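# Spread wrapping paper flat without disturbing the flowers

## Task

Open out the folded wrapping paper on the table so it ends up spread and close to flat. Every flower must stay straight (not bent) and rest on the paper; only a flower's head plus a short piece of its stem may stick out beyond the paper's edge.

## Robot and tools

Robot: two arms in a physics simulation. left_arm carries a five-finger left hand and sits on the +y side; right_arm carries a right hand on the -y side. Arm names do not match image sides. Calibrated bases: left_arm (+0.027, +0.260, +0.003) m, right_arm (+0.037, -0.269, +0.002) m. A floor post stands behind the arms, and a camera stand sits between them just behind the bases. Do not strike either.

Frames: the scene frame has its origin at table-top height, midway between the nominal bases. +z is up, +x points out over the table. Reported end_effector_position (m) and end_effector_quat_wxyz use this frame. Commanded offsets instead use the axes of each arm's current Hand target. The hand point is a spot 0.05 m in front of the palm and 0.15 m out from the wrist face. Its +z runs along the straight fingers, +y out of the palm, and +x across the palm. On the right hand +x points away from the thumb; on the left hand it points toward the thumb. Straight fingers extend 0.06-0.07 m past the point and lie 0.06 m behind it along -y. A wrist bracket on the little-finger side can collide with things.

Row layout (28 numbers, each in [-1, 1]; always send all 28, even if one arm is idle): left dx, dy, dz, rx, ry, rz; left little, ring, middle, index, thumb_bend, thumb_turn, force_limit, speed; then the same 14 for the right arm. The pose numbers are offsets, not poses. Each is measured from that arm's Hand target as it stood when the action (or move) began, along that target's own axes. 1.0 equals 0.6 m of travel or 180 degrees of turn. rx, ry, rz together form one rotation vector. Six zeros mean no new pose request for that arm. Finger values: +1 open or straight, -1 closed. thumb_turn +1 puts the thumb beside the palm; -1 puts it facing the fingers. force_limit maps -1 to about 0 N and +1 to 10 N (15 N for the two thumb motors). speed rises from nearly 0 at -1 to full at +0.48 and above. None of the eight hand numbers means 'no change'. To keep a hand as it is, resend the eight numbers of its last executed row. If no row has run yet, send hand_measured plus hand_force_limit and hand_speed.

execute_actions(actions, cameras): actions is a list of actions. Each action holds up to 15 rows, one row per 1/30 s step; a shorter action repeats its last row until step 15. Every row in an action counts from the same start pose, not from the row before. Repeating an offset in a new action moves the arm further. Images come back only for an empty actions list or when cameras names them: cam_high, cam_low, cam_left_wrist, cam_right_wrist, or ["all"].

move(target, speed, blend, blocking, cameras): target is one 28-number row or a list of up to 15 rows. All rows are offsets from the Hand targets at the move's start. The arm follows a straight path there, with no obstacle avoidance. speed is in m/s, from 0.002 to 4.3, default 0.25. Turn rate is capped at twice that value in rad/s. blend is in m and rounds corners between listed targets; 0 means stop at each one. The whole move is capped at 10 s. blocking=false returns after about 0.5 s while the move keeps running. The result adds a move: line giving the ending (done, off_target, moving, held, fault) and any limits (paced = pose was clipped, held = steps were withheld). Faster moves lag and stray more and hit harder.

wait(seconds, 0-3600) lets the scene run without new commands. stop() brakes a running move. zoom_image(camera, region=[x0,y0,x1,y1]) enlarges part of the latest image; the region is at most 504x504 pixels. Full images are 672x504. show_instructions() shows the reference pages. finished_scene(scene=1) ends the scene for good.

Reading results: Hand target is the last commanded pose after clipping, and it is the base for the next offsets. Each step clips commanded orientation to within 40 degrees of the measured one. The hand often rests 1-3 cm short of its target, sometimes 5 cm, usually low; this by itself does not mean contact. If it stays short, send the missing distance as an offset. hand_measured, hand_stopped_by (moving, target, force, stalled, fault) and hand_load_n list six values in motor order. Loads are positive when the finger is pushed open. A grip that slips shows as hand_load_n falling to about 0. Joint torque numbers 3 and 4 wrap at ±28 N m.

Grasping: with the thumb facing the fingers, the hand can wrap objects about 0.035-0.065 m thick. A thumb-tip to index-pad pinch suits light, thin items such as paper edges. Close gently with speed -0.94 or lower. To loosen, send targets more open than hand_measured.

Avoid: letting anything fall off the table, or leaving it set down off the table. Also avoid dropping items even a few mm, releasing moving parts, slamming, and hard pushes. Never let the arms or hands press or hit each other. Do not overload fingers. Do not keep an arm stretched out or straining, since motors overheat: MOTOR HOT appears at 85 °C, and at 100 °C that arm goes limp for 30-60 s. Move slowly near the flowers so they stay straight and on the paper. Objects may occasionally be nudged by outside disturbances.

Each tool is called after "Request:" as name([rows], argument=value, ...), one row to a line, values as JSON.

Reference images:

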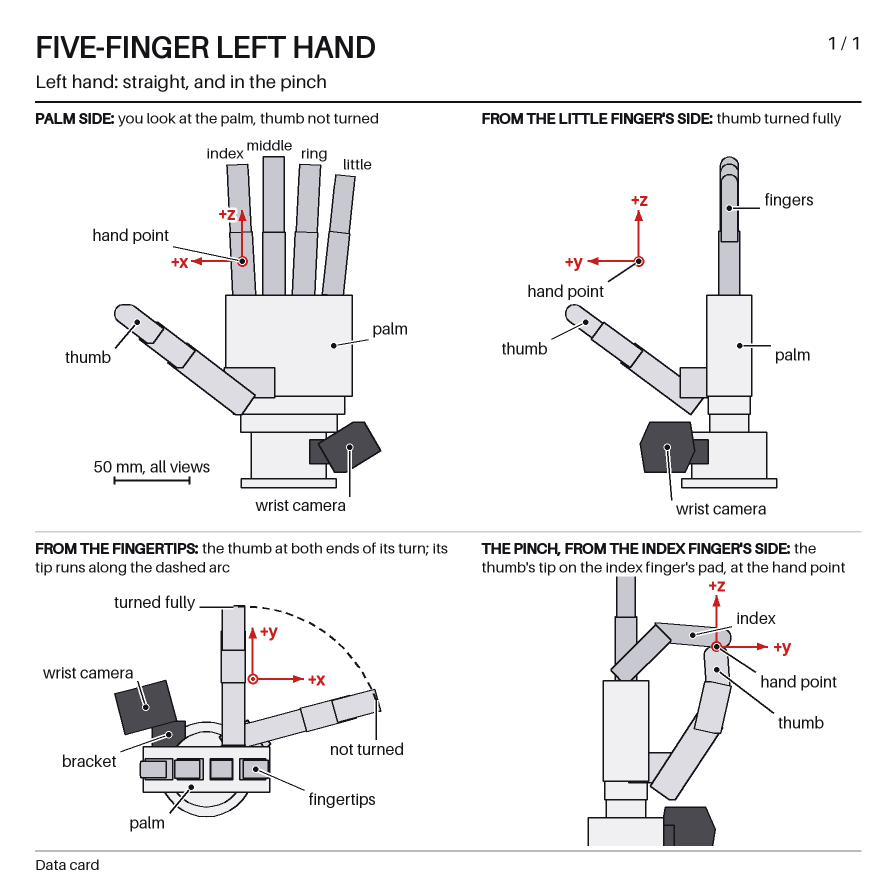

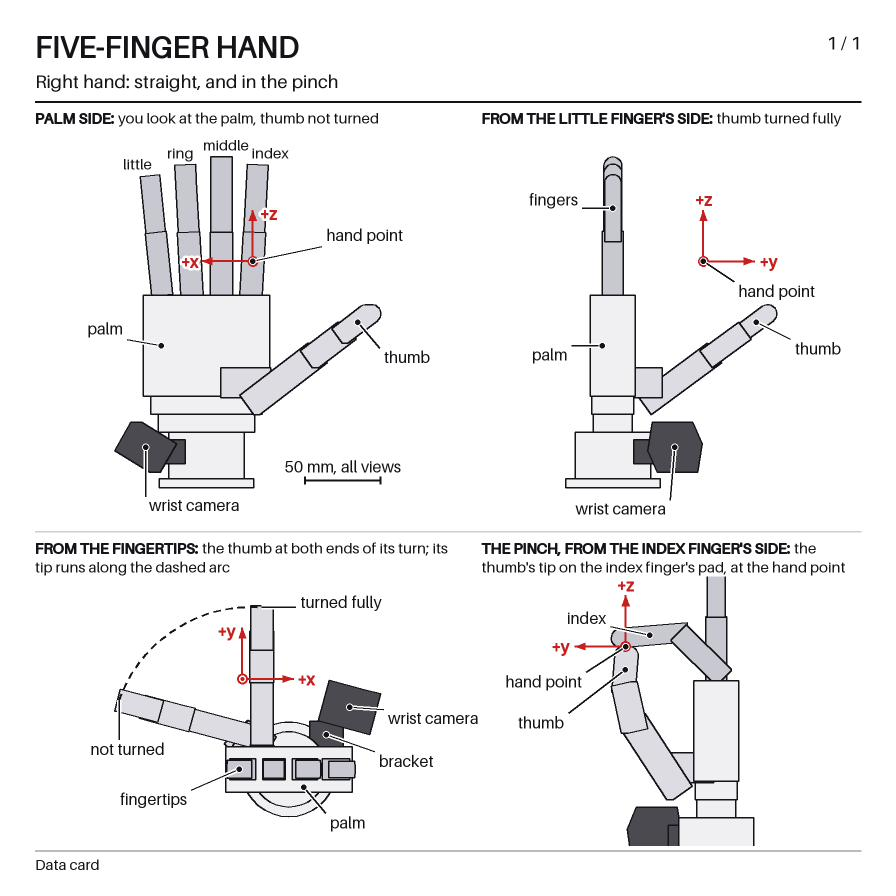

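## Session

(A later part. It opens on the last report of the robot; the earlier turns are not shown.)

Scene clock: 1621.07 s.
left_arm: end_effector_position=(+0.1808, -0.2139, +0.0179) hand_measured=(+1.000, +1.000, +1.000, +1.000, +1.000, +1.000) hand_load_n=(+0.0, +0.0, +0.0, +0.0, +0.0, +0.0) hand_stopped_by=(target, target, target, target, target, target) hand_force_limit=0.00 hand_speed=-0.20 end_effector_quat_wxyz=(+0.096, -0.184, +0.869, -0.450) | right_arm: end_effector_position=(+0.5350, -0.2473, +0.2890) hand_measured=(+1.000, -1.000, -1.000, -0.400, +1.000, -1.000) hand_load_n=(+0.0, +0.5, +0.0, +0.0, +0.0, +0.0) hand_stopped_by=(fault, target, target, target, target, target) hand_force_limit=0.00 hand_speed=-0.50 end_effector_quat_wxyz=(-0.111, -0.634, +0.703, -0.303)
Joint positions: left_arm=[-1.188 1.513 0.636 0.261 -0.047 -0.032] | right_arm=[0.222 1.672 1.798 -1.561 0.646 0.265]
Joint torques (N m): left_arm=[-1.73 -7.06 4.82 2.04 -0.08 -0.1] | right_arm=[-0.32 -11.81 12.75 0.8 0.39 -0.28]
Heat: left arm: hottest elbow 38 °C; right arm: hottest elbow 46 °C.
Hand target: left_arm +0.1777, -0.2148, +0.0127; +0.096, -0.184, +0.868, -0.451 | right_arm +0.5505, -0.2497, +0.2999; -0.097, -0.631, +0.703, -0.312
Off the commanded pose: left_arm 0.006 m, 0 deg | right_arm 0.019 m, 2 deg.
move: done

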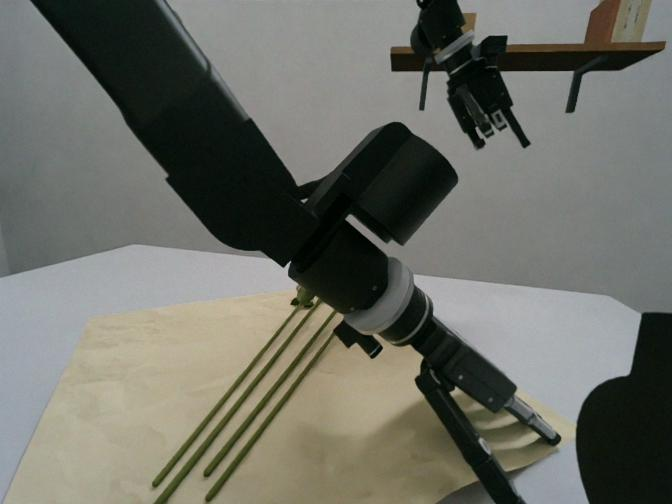

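Request:
move(target=[0,0.0205,0.0143,0,0,0,1,1,1,1,1,1,0,-0.2, 0,0,0,0,0,0,-1,-1,-1,-0.4,1,-1,0,-0.5], cameras=["cam_low","cam_high"], speed=0.03)

Request:
zoom_image(camera="cam_low", region=[360, 240, 672, 504])

Request:
zoom_image(camera="cam_high", region=[320, 130, 620, 360])

Scene clock: 1629.20 s.
left_arm: end_effector_position=(+0.1832, -0.2205, +0.0145) hand_measured=(+1.000, +1.000, +1.000, +1.000, +1.000, +1.000) hand_load_n=(+0.0, +0.0, +0.0, +0.0, +0.0, -0.5) hand_stopped_by=(target, target, target, target, target, target) hand_force_limit=0.00 hand_speed=-0.20 end_effector_quat_wxyz=(+0.097, -0.184, +0.861, -0.463) | right_arm: end_effector_position=(+0.5350, -0.2473, +0.2890) hand_measured=(+1.000, -1.000, -1.000, -0.400, +1.000, -1.000) hand_load_n=(+0.0, +0.0, +0.0, +0.0, +0.0, +0.0) hand_stopped_by=(fault, target, target, target, target, target) hand_force_limit=0.00 hand_speed=-0.50 end_effector_quat_wxyz=(-0.111, -0.634, +0.703, -0.303)
Joint positions: left_arm=[-1.188 1.541 0.631 0.325 -0.047 -0.034] | right_arm=[0.222 1.672 1.798 -1.561 0.646 0.265]
Joint torques (N m): left_arm=[-2.14 -6.24 4.22 1.81 -0.06 -0.08] | right_arm=[-0.38 -11.87 12.7 0.83 0.38 -0.29]
Heat: left arm: hottest elbow 38 °C; right arm: hottest elbow 46 °C.
Hand target: left_arm +0.1778, -0.2148, -0.0022; +0.096, -0.184, +0.868, -0.451 | right_arm +0.5505, -0.2497, +0.2999; -0.097, -0.631, +0.703, -0.312
Off the commanded pose: left_arm 0.019 m, 2 deg | right_arm 0.019 m, 2 deg.
move: off_target (left_arm)
Images, in order (width x height): cam_high 672x504, cam_low 672x504.

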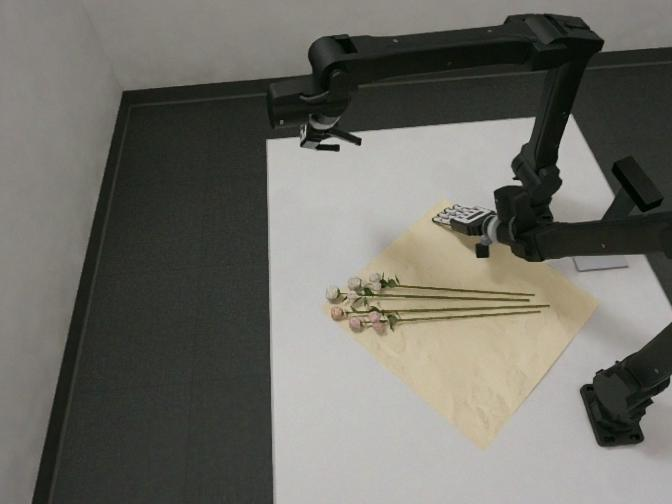

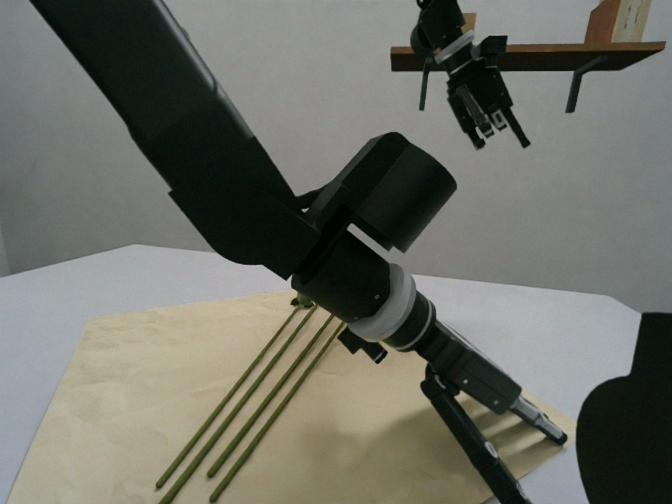

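Scaled by 1.615 from the camera's image (finer frame: 960x720).

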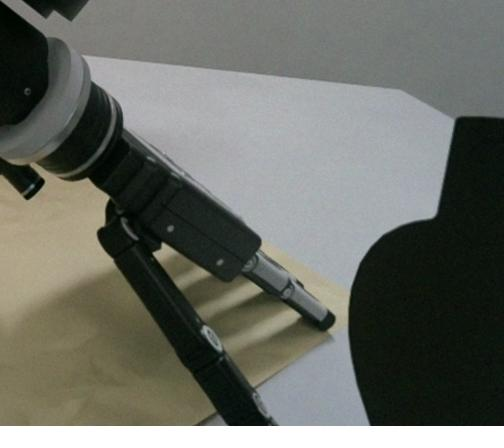

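Scaled by 1.680 from the camera's image (finer frame: 960x720).

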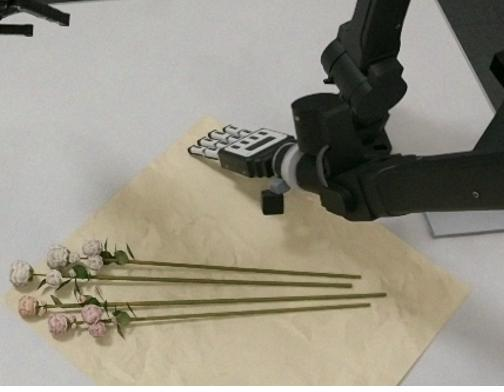

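Request:
wait(seconds=2, cameras=[])

Request:
move(target=[0.0,-0.15,-0.1,0,0,0,1,1,1,1,1,1,0,-0.2, 0,0,0,0,0,0,-1,-1,-1,-0.4,1,-1,0,-0.5], cameras=["all"], speed=0.08)

Request:
zoom_image(camera="cam_low", region=[360, 240, 672, 504])

Scene clock: 1641.07 s.
left_arm: end_effector_position=(+0.1832, -0.2205, +0.0145) hand_measured=(+1.000, +1.000, +1.000, +1.000, +1.000, +1.000) hand_load_n=(+0.0, +0.0, +0.0, +0.0, -0.5, -0.5) hand_stopped_by=(target, target, target, target, target, target) hand_force_limit=0.00 hand_speed=-0.20 end_effector_quat_wxyz=(+0.097, -0.184, +0.861, -0.463) | right_arm: end_effector_position=(+0.5350, -0.2473, +0.2890) hand_measured=(+1.000, -1.000, -1.000, -0.400, +1.000, -1.000) hand_load_n=(+0.0, +0.5, +0.0, +0.0, +0.0, +0.0) hand_stopped_by=(fault, target, target, target, target, target) hand_force_limit=0.00 hand_speed=-0.50 end_effector_quat_wxyz=(-0.111, -0.634, +0.703, -0.303)
Joint positions: left_arm=[-1.188 1.541 0.631 0.325 -0.047 -0.034] | right_arm=[0.222 1.672 1.798 -1.561 0.646 0.265]
Joint torques (N m): left_arm=[-2.49 -6.36 4.31 1.66 -0.09 -0.07] | right_arm=[-0.44 -11.87 12.72 0.8 0.39 -0.28]
Heat: left arm: hottest elbow 37 °C; right arm: hottest elbow 46 °C.
Hand target: left_arm +0.1778, -0.2148, -0.0022; +0.096, -0.184, +0.868, -0.451 | right_arm +0.5505, -0.2497, +0.2999; -0.097, -0.631, +0.703, -0.312
Off the commanded pose: left_arm 0.019 m, 2 deg | right_arm 0.019 m, 2 deg.
wait: 2.00 s; at rest from the start

Scene clock: 1643.10 s.
left_arm: end_effector_position=(+0.1740, -0.1961, +0.0762) hand_measured=(+1.000, +1.000, +1.000, +1.000, +1.000, +1.000) hand_load_n=(+0.0, +0.0, +0.0, +0.0, +0.0, -0.5) hand_stopped_by=(target, target, target, target, target, target) hand_force_limit=0.00 hand_speed=-0.20 end_effector_quat_wxyz=(+0.092, -0.187, +0.881, -0.425) | right_arm: end_effector_position=(+0.5350, -0.2473, +0.2890) hand_measured=(+1.000, -1.000, -1.000, -0.400, +1.000, -1.000) hand_load_n=(+0.0, +0.0, +0.0, +0.5, +0.0, +0.0) hand_stopped_by=(fault, target, target, target, target, target) hand_force_limit=0.00 hand_speed=-0.50 end_effector_quat_wxyz=(-0.111, -0.634, +0.703, -0.303)
Joint positions: left_arm=[-1.188 1.331 0.693 -0.034 -0.047 -0.034] | right_arm=[0.222 1.672 1.798 -1.561 0.646 0.265]
Joint torques (N m): left_arm=[-1.67 -7.88 10.59 1.03 -0.06 -0.09] | right_arm=[-0.44 -11.81 12.72 0.79 0.39 -0.28]
Heat: left arm: hottest elbow 38 °C; right arm: hottest elbow 46 °C.
Hand target: left_arm +0.1788, -0.2171, +0.1059; +0.096, -0.184, +0.868, -0.451 | right_arm +0.5505, -0.2497, +0.2999; -0.097, -0.631, +0.703, -0.312
Off the commanded pose: left_arm 0.037 m, 3 deg | right_arm 0.019 m, 2 deg.
move: off_target (left_arm)
cam_left_wrist: T_world_to_cam=[[0.03694, -0.64216, 0.76568, -0.19633], [-0.97447, 0.14666, 0.17001, 0.18304], [-0.22147, -0.75241, -0.62035, 0.05342]] pos_world=[0.19745, -0.11273, 0.15234]
cam_right_wrist: T_world_to_cam=[[-0.97467, -0.18834, -0.12061, 0.50282], [-0.18115, 0.98109, -0.06815, 0.35677], [0.13117, -0.04457, -0.99036, 0.31943]] pos_world=[0.51281, -0.24109, 0.40131]

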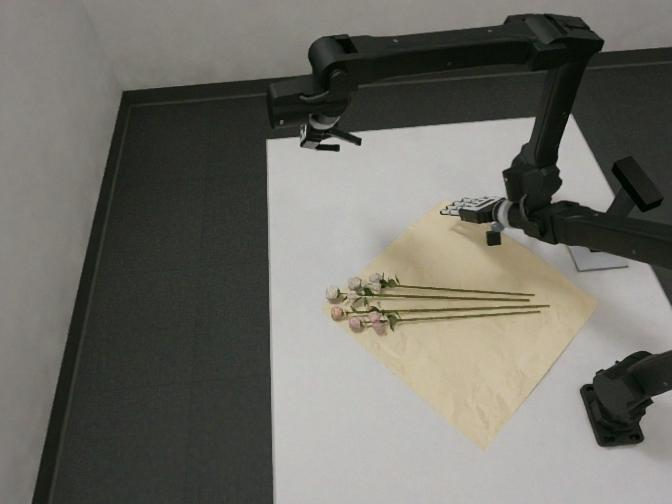

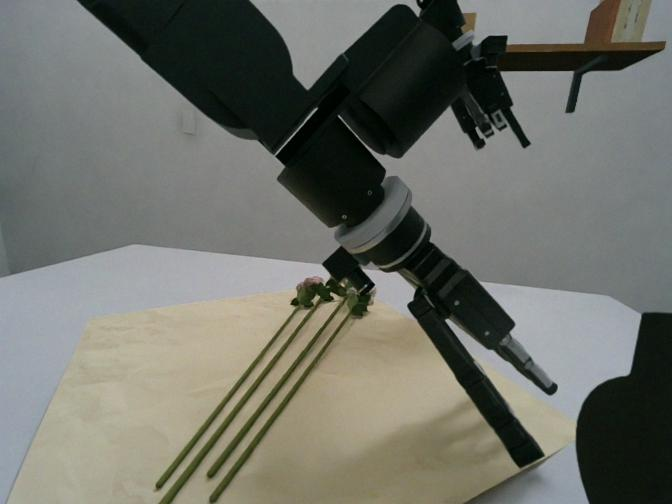

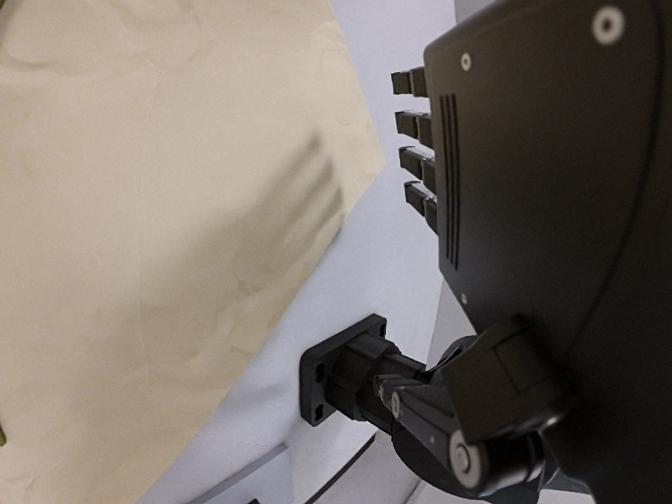

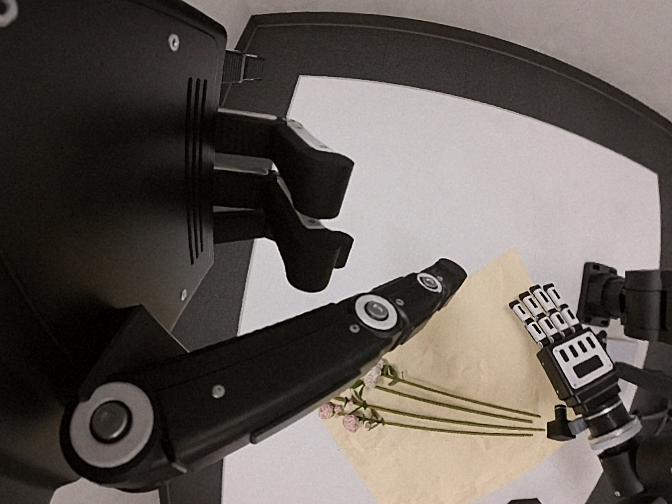

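Scaled by 1.615 from the camera's image (finer frame: 960x720).

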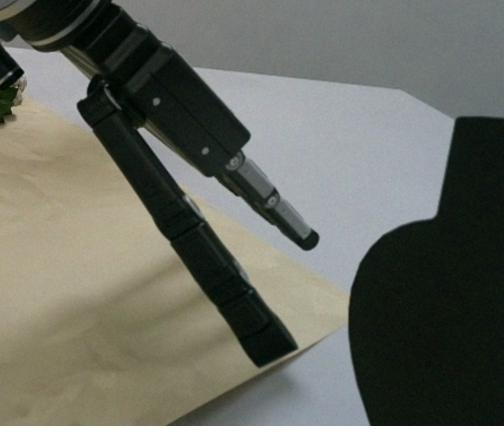

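Request:
move(target=[-0.1035,-0.001,-0.4345,0,0,0,1,1,1,1,1,1,0,-0.2, 0,0,0,0,0,0,-1,-1,-1,-0.4,1,-1,0,-0.5], cameras=["all"], speed=0.15)

Request:
zoom_image(camera="cam_low", region=[240, 240, 640, 504])

Request:
zoom_image(camera="cam_high", region=[300, 170, 620, 460])

Request:
zoom_image(camera="cam_right_wrist", region=[320, 200, 672, 504])

Scene clock: 1665.50 s.
left_arm: end_effector_position=(+0.1426, +0.0085, +0.2232) hand_measured=(+1.000, +1.000, +1.000, +1.000, +1.000, +1.000) hand_load_n=(+0.0, +0.0, +0.0, +0.0, -0.5, +0.0) hand_stopped_by=(target, target, target, target, target, target) hand_force_limit=0.00 hand_speed=-0.20 end_effector_quat_wxyz=(+0.083, -0.194, +0.879, -0.427) | right_arm: end_effector_position=(+0.5350, -0.2473, +0.2890) hand_measured=(+1.000, -1.000, -1.000, -0.400, +1.000, -1.000) hand_load_n=(+0.0, +0.0, +0.0, +0.0, +0.0, +0.5) hand_stopped_by=(fault, target, target, target, target, target) hand_force_limit=0.00 hand_speed=-0.50 end_effector_quat_wxyz=(-0.111, -0.634, +0.703, -0.303)
Joint positions: left_arm=[-0.907 0.533 0.671 -0.821 0.182 0.121] | right_arm=[0.222 1.672 1.798 -1.561 0.646 0.265]
Joint torques (N m): left_arm=[-0.5 0.67 13.15 1.09 0.23 0.06] | right_arm=[-0.44 -11.81 12.75 0.81 0.39 -0.29]
Heat: left arm: hottest elbow 40 °C; right arm: hottest elbow 46 °C.
Hand target: left_arm +0.1492, +0.0028, +0.2562; +0.096, -0.184, +0.868, -0.451 | right_arm +0.5505, -0.2497, +0.2999; -0.097, -0.631, +0.703, -0.312
Off the commanded pose: left_arm 0.034 m, 4 deg | right_arm 0.019 m, 2 deg.
move: off_target (left_arm)
cam_left_wrist: T_world_to_cam=[[0.05586, -0.63449, 0.77091, -0.18022], [-0.97167, 0.14304, 0.18813, 0.09304], [-0.22964, -0.75958, -0.60853, 0.29009]] pos_world=[0.16709, 0.09269, 0.29796]
cam_right_wrist: T_world_to_cam=[[-0.97467, -0.18834, -0.12061, 0.50282], [-0.18115, 0.98109, -0.06815, 0.35677], [0.13117, -0.04457, -0.99036, 0.31943]] pos_world=[0.51281, -0.24109, 0.40131]

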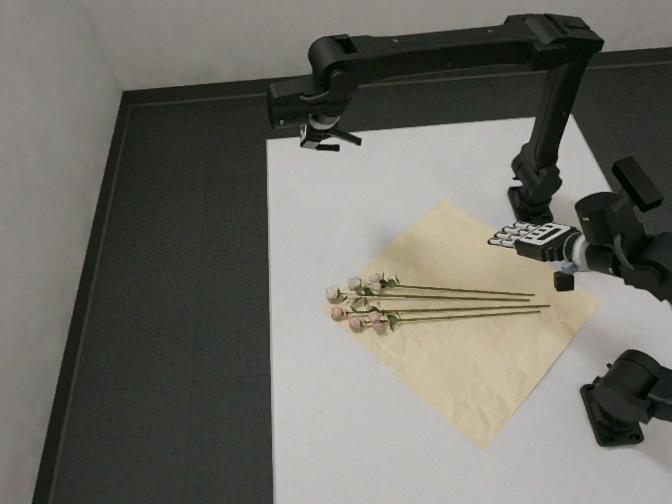

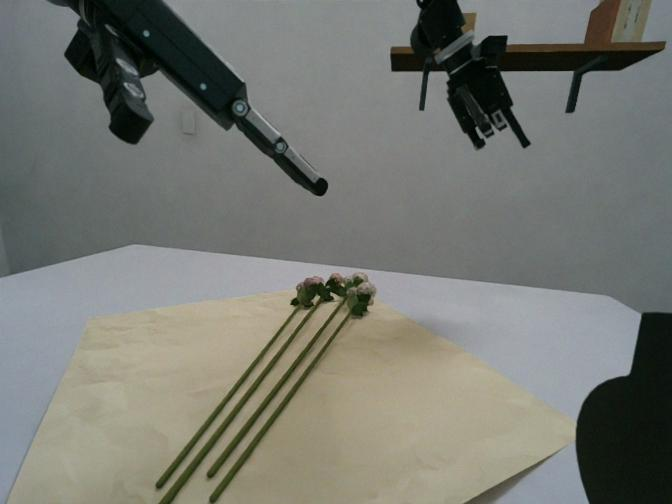

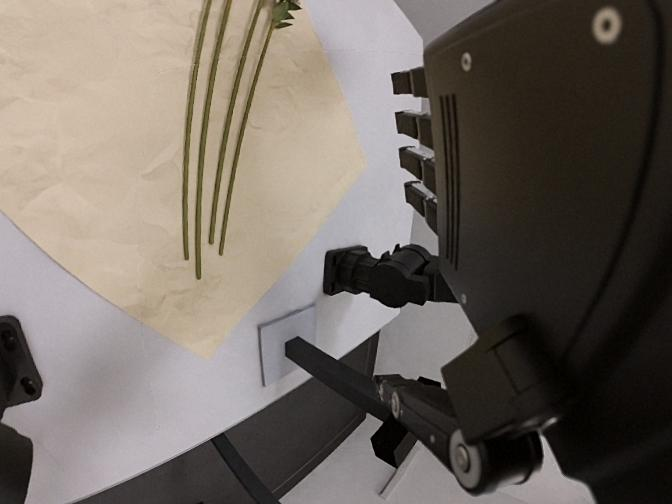

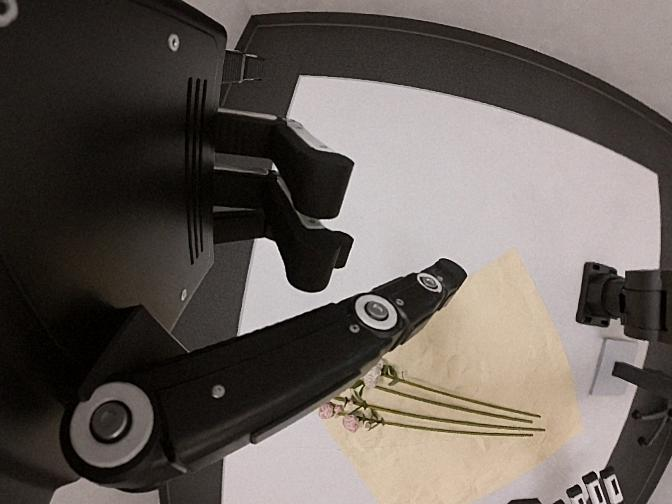

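Scaled by 1.260 from the camera's image (finer frame: 960x720).

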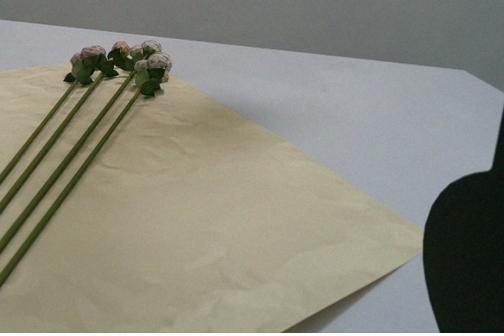

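Scaled by 1.575 from the camera's image (finer frame: 960x720).

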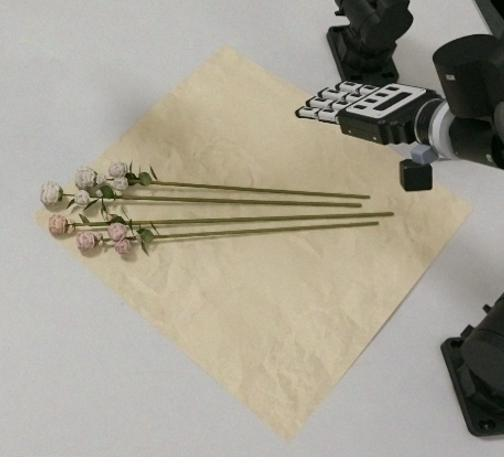

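Scaled by 1.432 from the camera's image (finer frame: 960x720).

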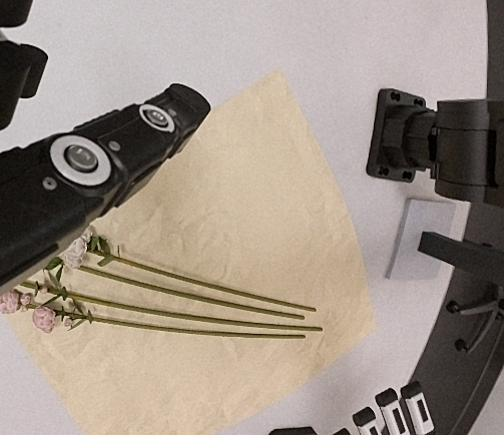

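Request:
move([
  [0.170,0.1675,0.2873,0,0,0,1,1,1,1,1,1,0,-0.2, 0,0,0,0,0,0,-1,-1,-1,-0.4,1,-1,0,-0.5],
  [0.170,0.2425,0.34,0,0,0,1,1,1,1,1,1,0,-0.2, 0,0,0,0,0,0,-1,-1,-1,-0.4,1,-1,0,-0.5],
], cameras=["all"], speed=[0.12,0.05], blend=[0.01,0])

Request:
zoom_image(camera="cam_low", region=[240, 240, 640, 504])

Scene clock: 1708.30 s.
left_arm: end_effector_position=(+0.0916, -0.1125, +0.0204) hand_measured=(+1.000, +1.000, +1.000, +1.000, +1.000, +1.000) hand_load_n=(+0.0, -0.5, +0.0, +0.0, +0.0, -0.5) hand_stopped_by=(target, target, target, target, target, target) hand_force_limit=0.00 hand_speed=-0.20 end_effector_quat_wxyz=(+0.097, -0.180, +0.872, -0.445) | right_arm: end_effector_position=(+0.5350, -0.2473, +0.2890) hand_measured=(+1.000, -1.000, -1.000, -0.400, +1.000, -1.000) hand_load_n=(+0.0, +0.0, +0.0, +0.0, +0.0, +0.0) hand_stopped_by=(fault, target, target, target, target, target) hand_force_limit=0.00 hand_speed=-0.50 end_effector_quat_wxyz=(-0.111, -0.634, +0.703, -0.303)
Joint positions: left_arm=[-1.38 1.165 0.337 0.189 -0.202 -0.137] | right_arm=[0.222 1.672 1.798 -1.561 0.646 0.265]
Joint torques (N m): left_arm=[-1.9 -2.9 5.24 2.19 -0.2 -0.13] | right_arm=[-0.21 -11.81 12.75 0.8 0.38 -0.29]
Motor temperatures (°C): left_arm=[28 30 44 25 29 24] | right_arm=[26 33 47 24 29 25]
Heat: left arm: hottest elbow 44 °C; right arm: hottest elbow 47 °C.
Hand target: left_arm +0.0899, -0.1148, +0.0198; +0.096, -0.184, +0.868, -0.451 | right_arm +0.5505, -0.2497, +0.2999; -0.097, -0.631, +0.703, -0.312
Off the commanded pose: left_arm 0.003 m, 1 deg | right_arm 0.019 m, 2 deg.
move: done
cam_left_wrist: T_world_to_cam=[[0.01332, -0.61121, 0.79136, -0.0917], [-0.97725, 0.15957, 0.1397, 0.10234], [-0.21166, -0.77522, -0.59518, 0.05936]] pos_world=[0.1138, -0.02636, 0.0936]
cam_right_wrist: T_world_to_cam=[[-0.97467, -0.18834, -0.12061, 0.50282], [-0.18115, 0.98109, -0.06815, 0.35677], [0.13117, -0.04457, -0.99036, 0.31943]] pos_world=[0.51281, -0.24109, 0.40131]

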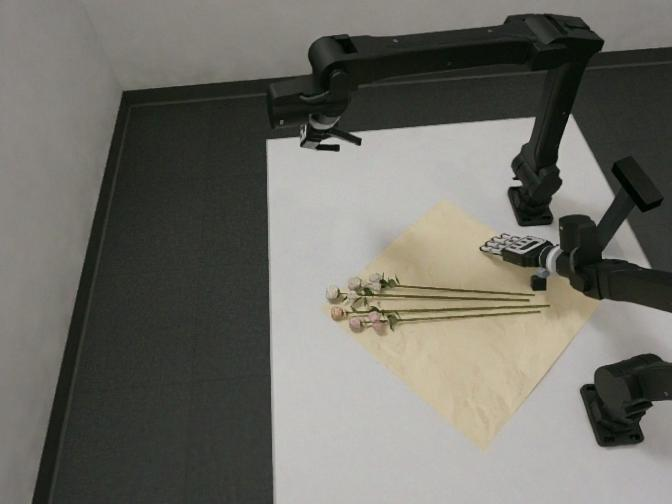

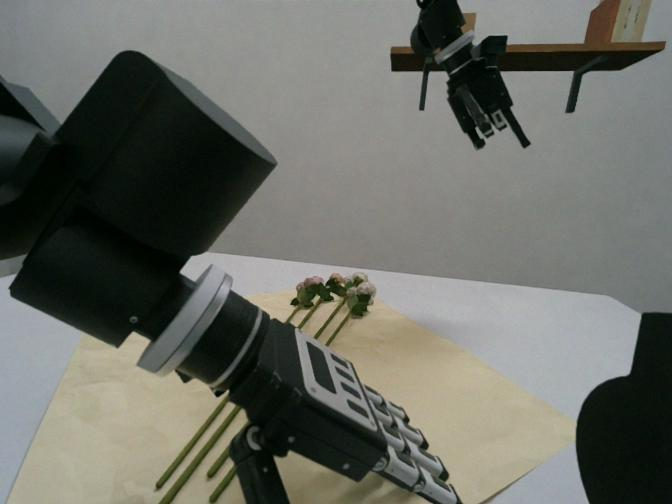

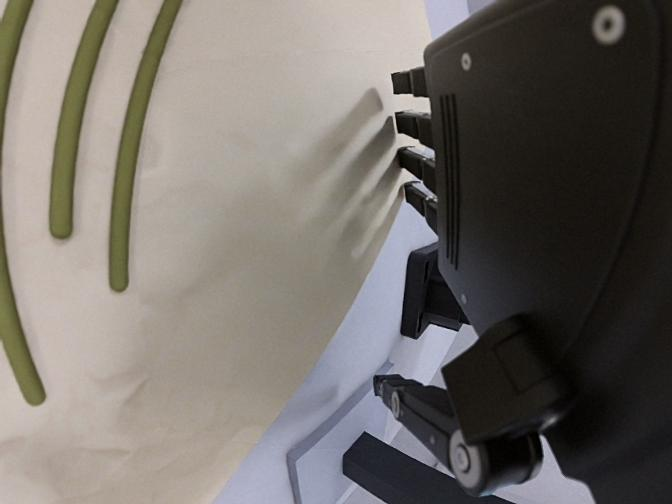

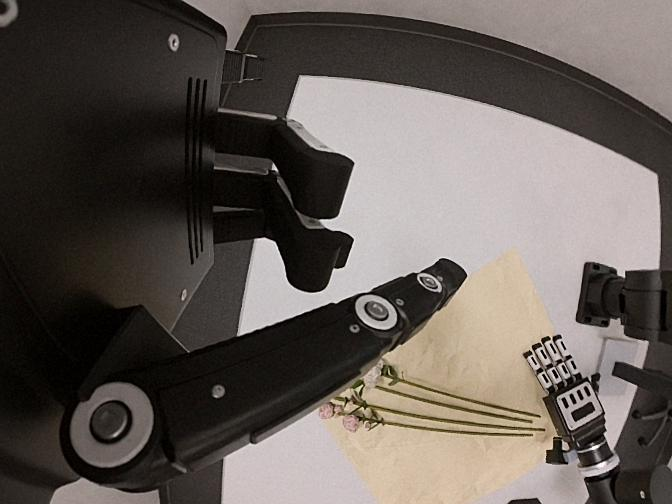

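Scaled by 1.260 from the camera's image (finer frame: 960x720).

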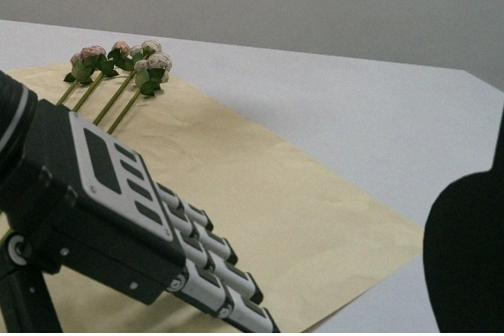

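Request:
move(target=[0,0.0273,0.0191,0,0,0,1,1,1,1,1,1,0,-0.2, 0,0,0,0,0,0,-1,-1,-1,-0.4,1,-1,0,-0.5], cameras=["cam_low","cam_left_wrist"], speed=0.03)

Scene clock: 1716.50 s.
left_arm: end_effector_position=(+0.0930, -0.1198, +0.0100) hand_measured=(+1.000, +1.000, +1.000, +1.000, +1.000, +1.000) hand_load_n=(+0.0, +0.0, +0.0, +0.0, +0.0, +0.0) hand_stopped_by=(target, target, target, target, target, target) hand_force_limit=0.00 hand_speed=-0.20 end_effector_quat_wxyz=(+0.096, -0.185, +0.864, -0.459) | right_arm: end_effector_position=(+0.5350, -0.2473, +0.2890) hand_measured=(+1.000, -1.000, -1.000, -0.400, +1.000, -1.000) hand_load_n=(+0.0, +0.0, +0.0, +0.0, +0.0, +0.0) hand_stopped_by=(fault, target, target, target, target, target) hand_force_limit=0.00 hand_speed=-0.50 end_effector_quat_wxyz=(-0.111, -0.634, +0.703, -0.303)
Joint positions: left_arm=[-1.38 1.235 0.321 0.305 -0.205 -0.146] | right_arm=[0.222 1.672 1.798 -1.561 0.646 0.265]
Joint torques (N m): left_arm=[-2.14 -2.49 4.26 1.74 -0.11 -0.11] | right_arm=[-0.44 -11.75 12.72 0.8 0.39 -0.29]
Heat: left arm: hottest elbow 43 °C; right arm: hottest elbow 47 °C.
Hand target: left_arm +0.0899, -0.1149, +0.0000; +0.096, -0.184, +0.868, -0.451 | right_arm +0.5505, -0.2497, +0.2999; -0.097, -0.631, +0.703, -0.312
Off the commanded pose: left_arm 0.012 m, 1 deg | right_arm 0.019 m, 2 deg.
move: off_target (left_arm)
cam_left_wrist: T_world_to_cam=[[0.01809, -0.58551, 0.81046, -0.08555], [-0.97845, 0.15641, 0.13483, 0.10608], [-0.20571, -0.79543, -0.57006, 0.04459]] pos_world=[0.11451, -0.03121, 0.08045]

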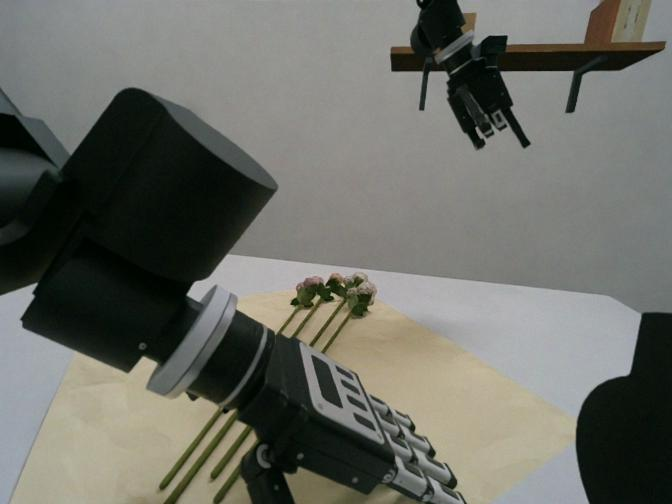

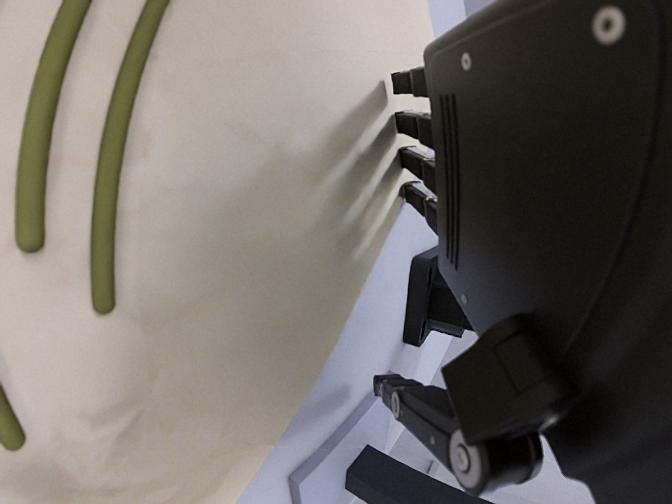

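Request:
move([
  [0.0,-0.15,-0.1,0,0,0,1,1,1,1,1,1,0,-0.2, 0,0,0,0,0,0,-1,-1,-1,-0.4,1,-1,0,-0.5],
  [-0.14,0.05,-0.5,0,0,0,1,1,1,1,1,1,0,-0.2, 0,0,0,0,0,0,-1,-1,-1,-0.4,1,-1,0,-0.5],
], cameras=["all"], speed=[0.08,0.15], blend=[0.01,0])

Request:
zoom_image(camera="cam_low", region=[240, 240, 640, 504])

Request:
zoom_image(camera="cam_high", region=[300, 170, 620, 460])

Scene clock: 1733.73 s.
left_arm: end_effector_position=(+0.0566, +0.1569, +0.1267) hand_measured=(+1.000, +1.000, +1.000, +1.000, +1.000, +1.000) hand_load_n=(+0.0, +0.0, +0.0, +0.0, +0.0, +0.0) hand_stopped_by=(target, target, target, target, target, target) hand_force_limit=0.00 hand_speed=-0.20 end_effector_quat_wxyz=(+0.089, -0.197, +0.895, -0.390) | right_arm: end_effector_position=(+0.5350, -0.2473, +0.2890) hand_measured=(+1.000, -1.000, -1.000, -0.400, +1.000, -1.000) hand_load_n=(+0.0, +0.0, +0.5, +0.0, +0.0, +0.0) hand_stopped_by=(fault, target, target, target, target, target) hand_force_limit=0.00 hand_speed=-0.50 end_effector_quat_wxyz=(-0.111, -0.634, +0.703, -0.303)
Joint positions: left_arm=[0.135 0.018 0.463 -1.681 0.768 1.115] | right_arm=[0.222 1.672 1.798 -1.561 0.646 0.265]
Joint torques (N m): left_arm=[-0.26 6.77 11.29 0.23 0.8 0.07] | right_arm=[-0.26 -11.81 12.75 0.81 0.38 -0.29]
Heat: left arm: hottest elbow 42 °C; right arm: hottest elbow 47 °C.
Hand target: left_arm +0.0599, +0.1595, +0.1477; +0.096, -0.184, +0.868, -0.451 | right_arm +0.5505, -0.2497, +0.2999; -0.097, -0.631, +0.703, -0.312
Off the commanded pose: left_arm 0.021 m, 8 deg | right_arm 0.019 m, 2 deg.
move: off_target (left_arm)
cam_left_wrist: T_world_to_cam=[[0.06926, -0.69396, 0.71667, 0.00858], [-0.97138, 0.1167, 0.20688, 0.00818], [-0.22721, -0.71049, -0.66602, 0.32381]] pos_world=[0.08092, 0.23507, 0.20782]
cam_right_wrist: T_world_to_cam=[[-0.97467, -0.18834, -0.12061, 0.50282], [-0.18115, 0.98109, -0.06815, 0.35677], [0.13117, -0.04457, -0.99036, 0.31943]] pos_world=[0.51281, -0.24109, 0.40131]

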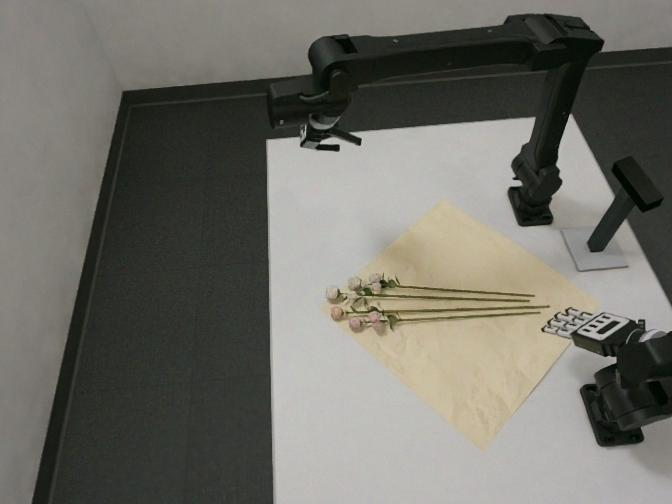

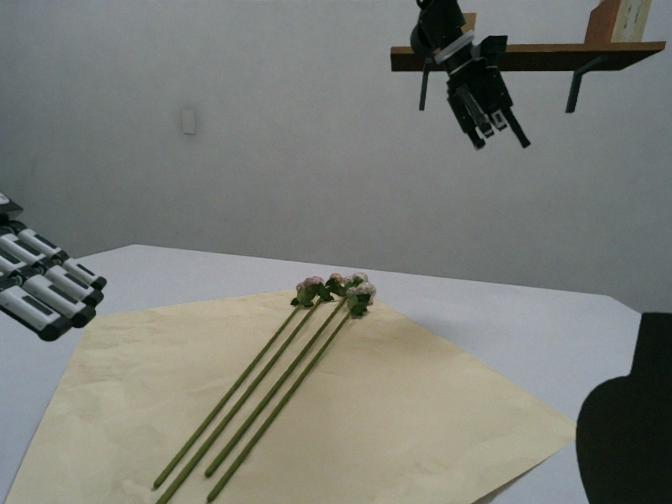

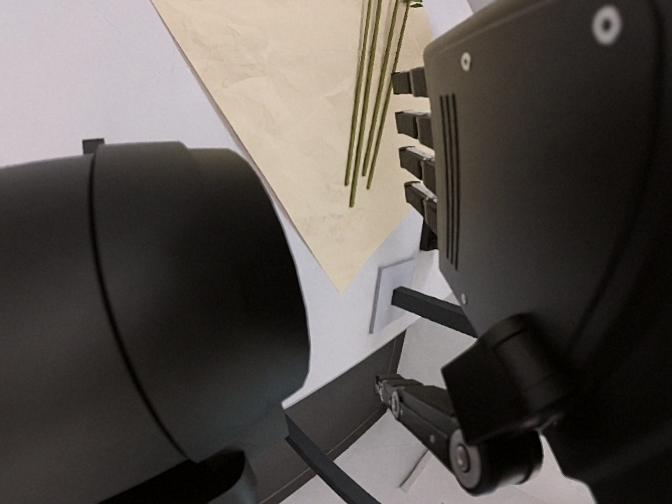

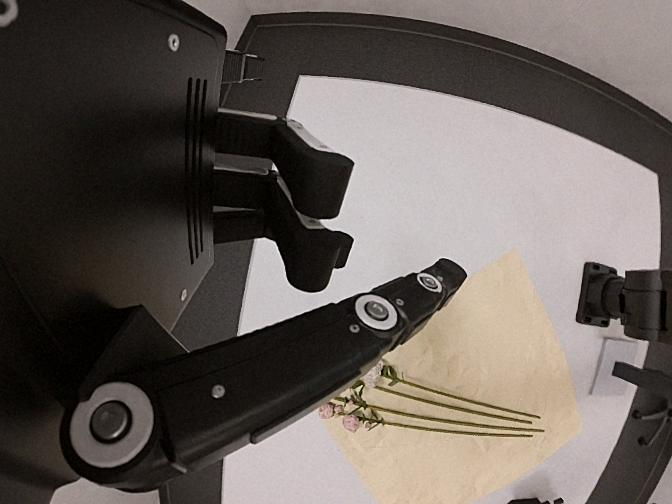

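Scaled by 1.260 from the camera's image (finer frame: 960x720).

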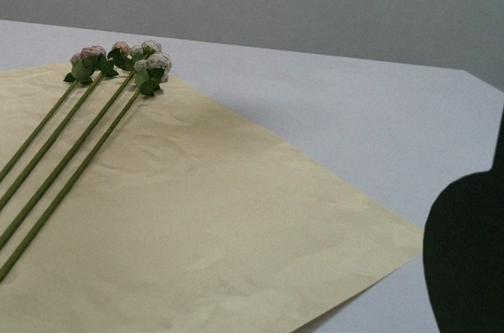

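Scaled by 1.575 from the camera's image (finer frame: 960x720).

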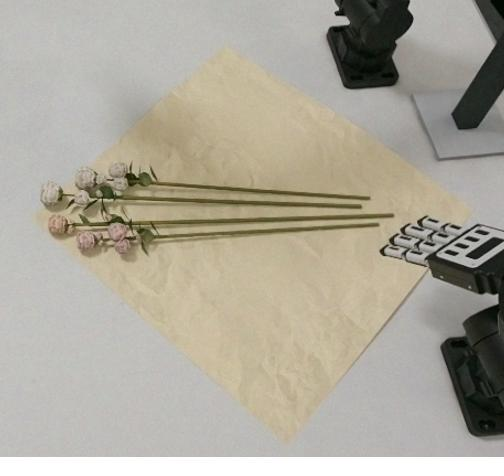

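Request:
finished_scene()

The scene is finished: the task was done.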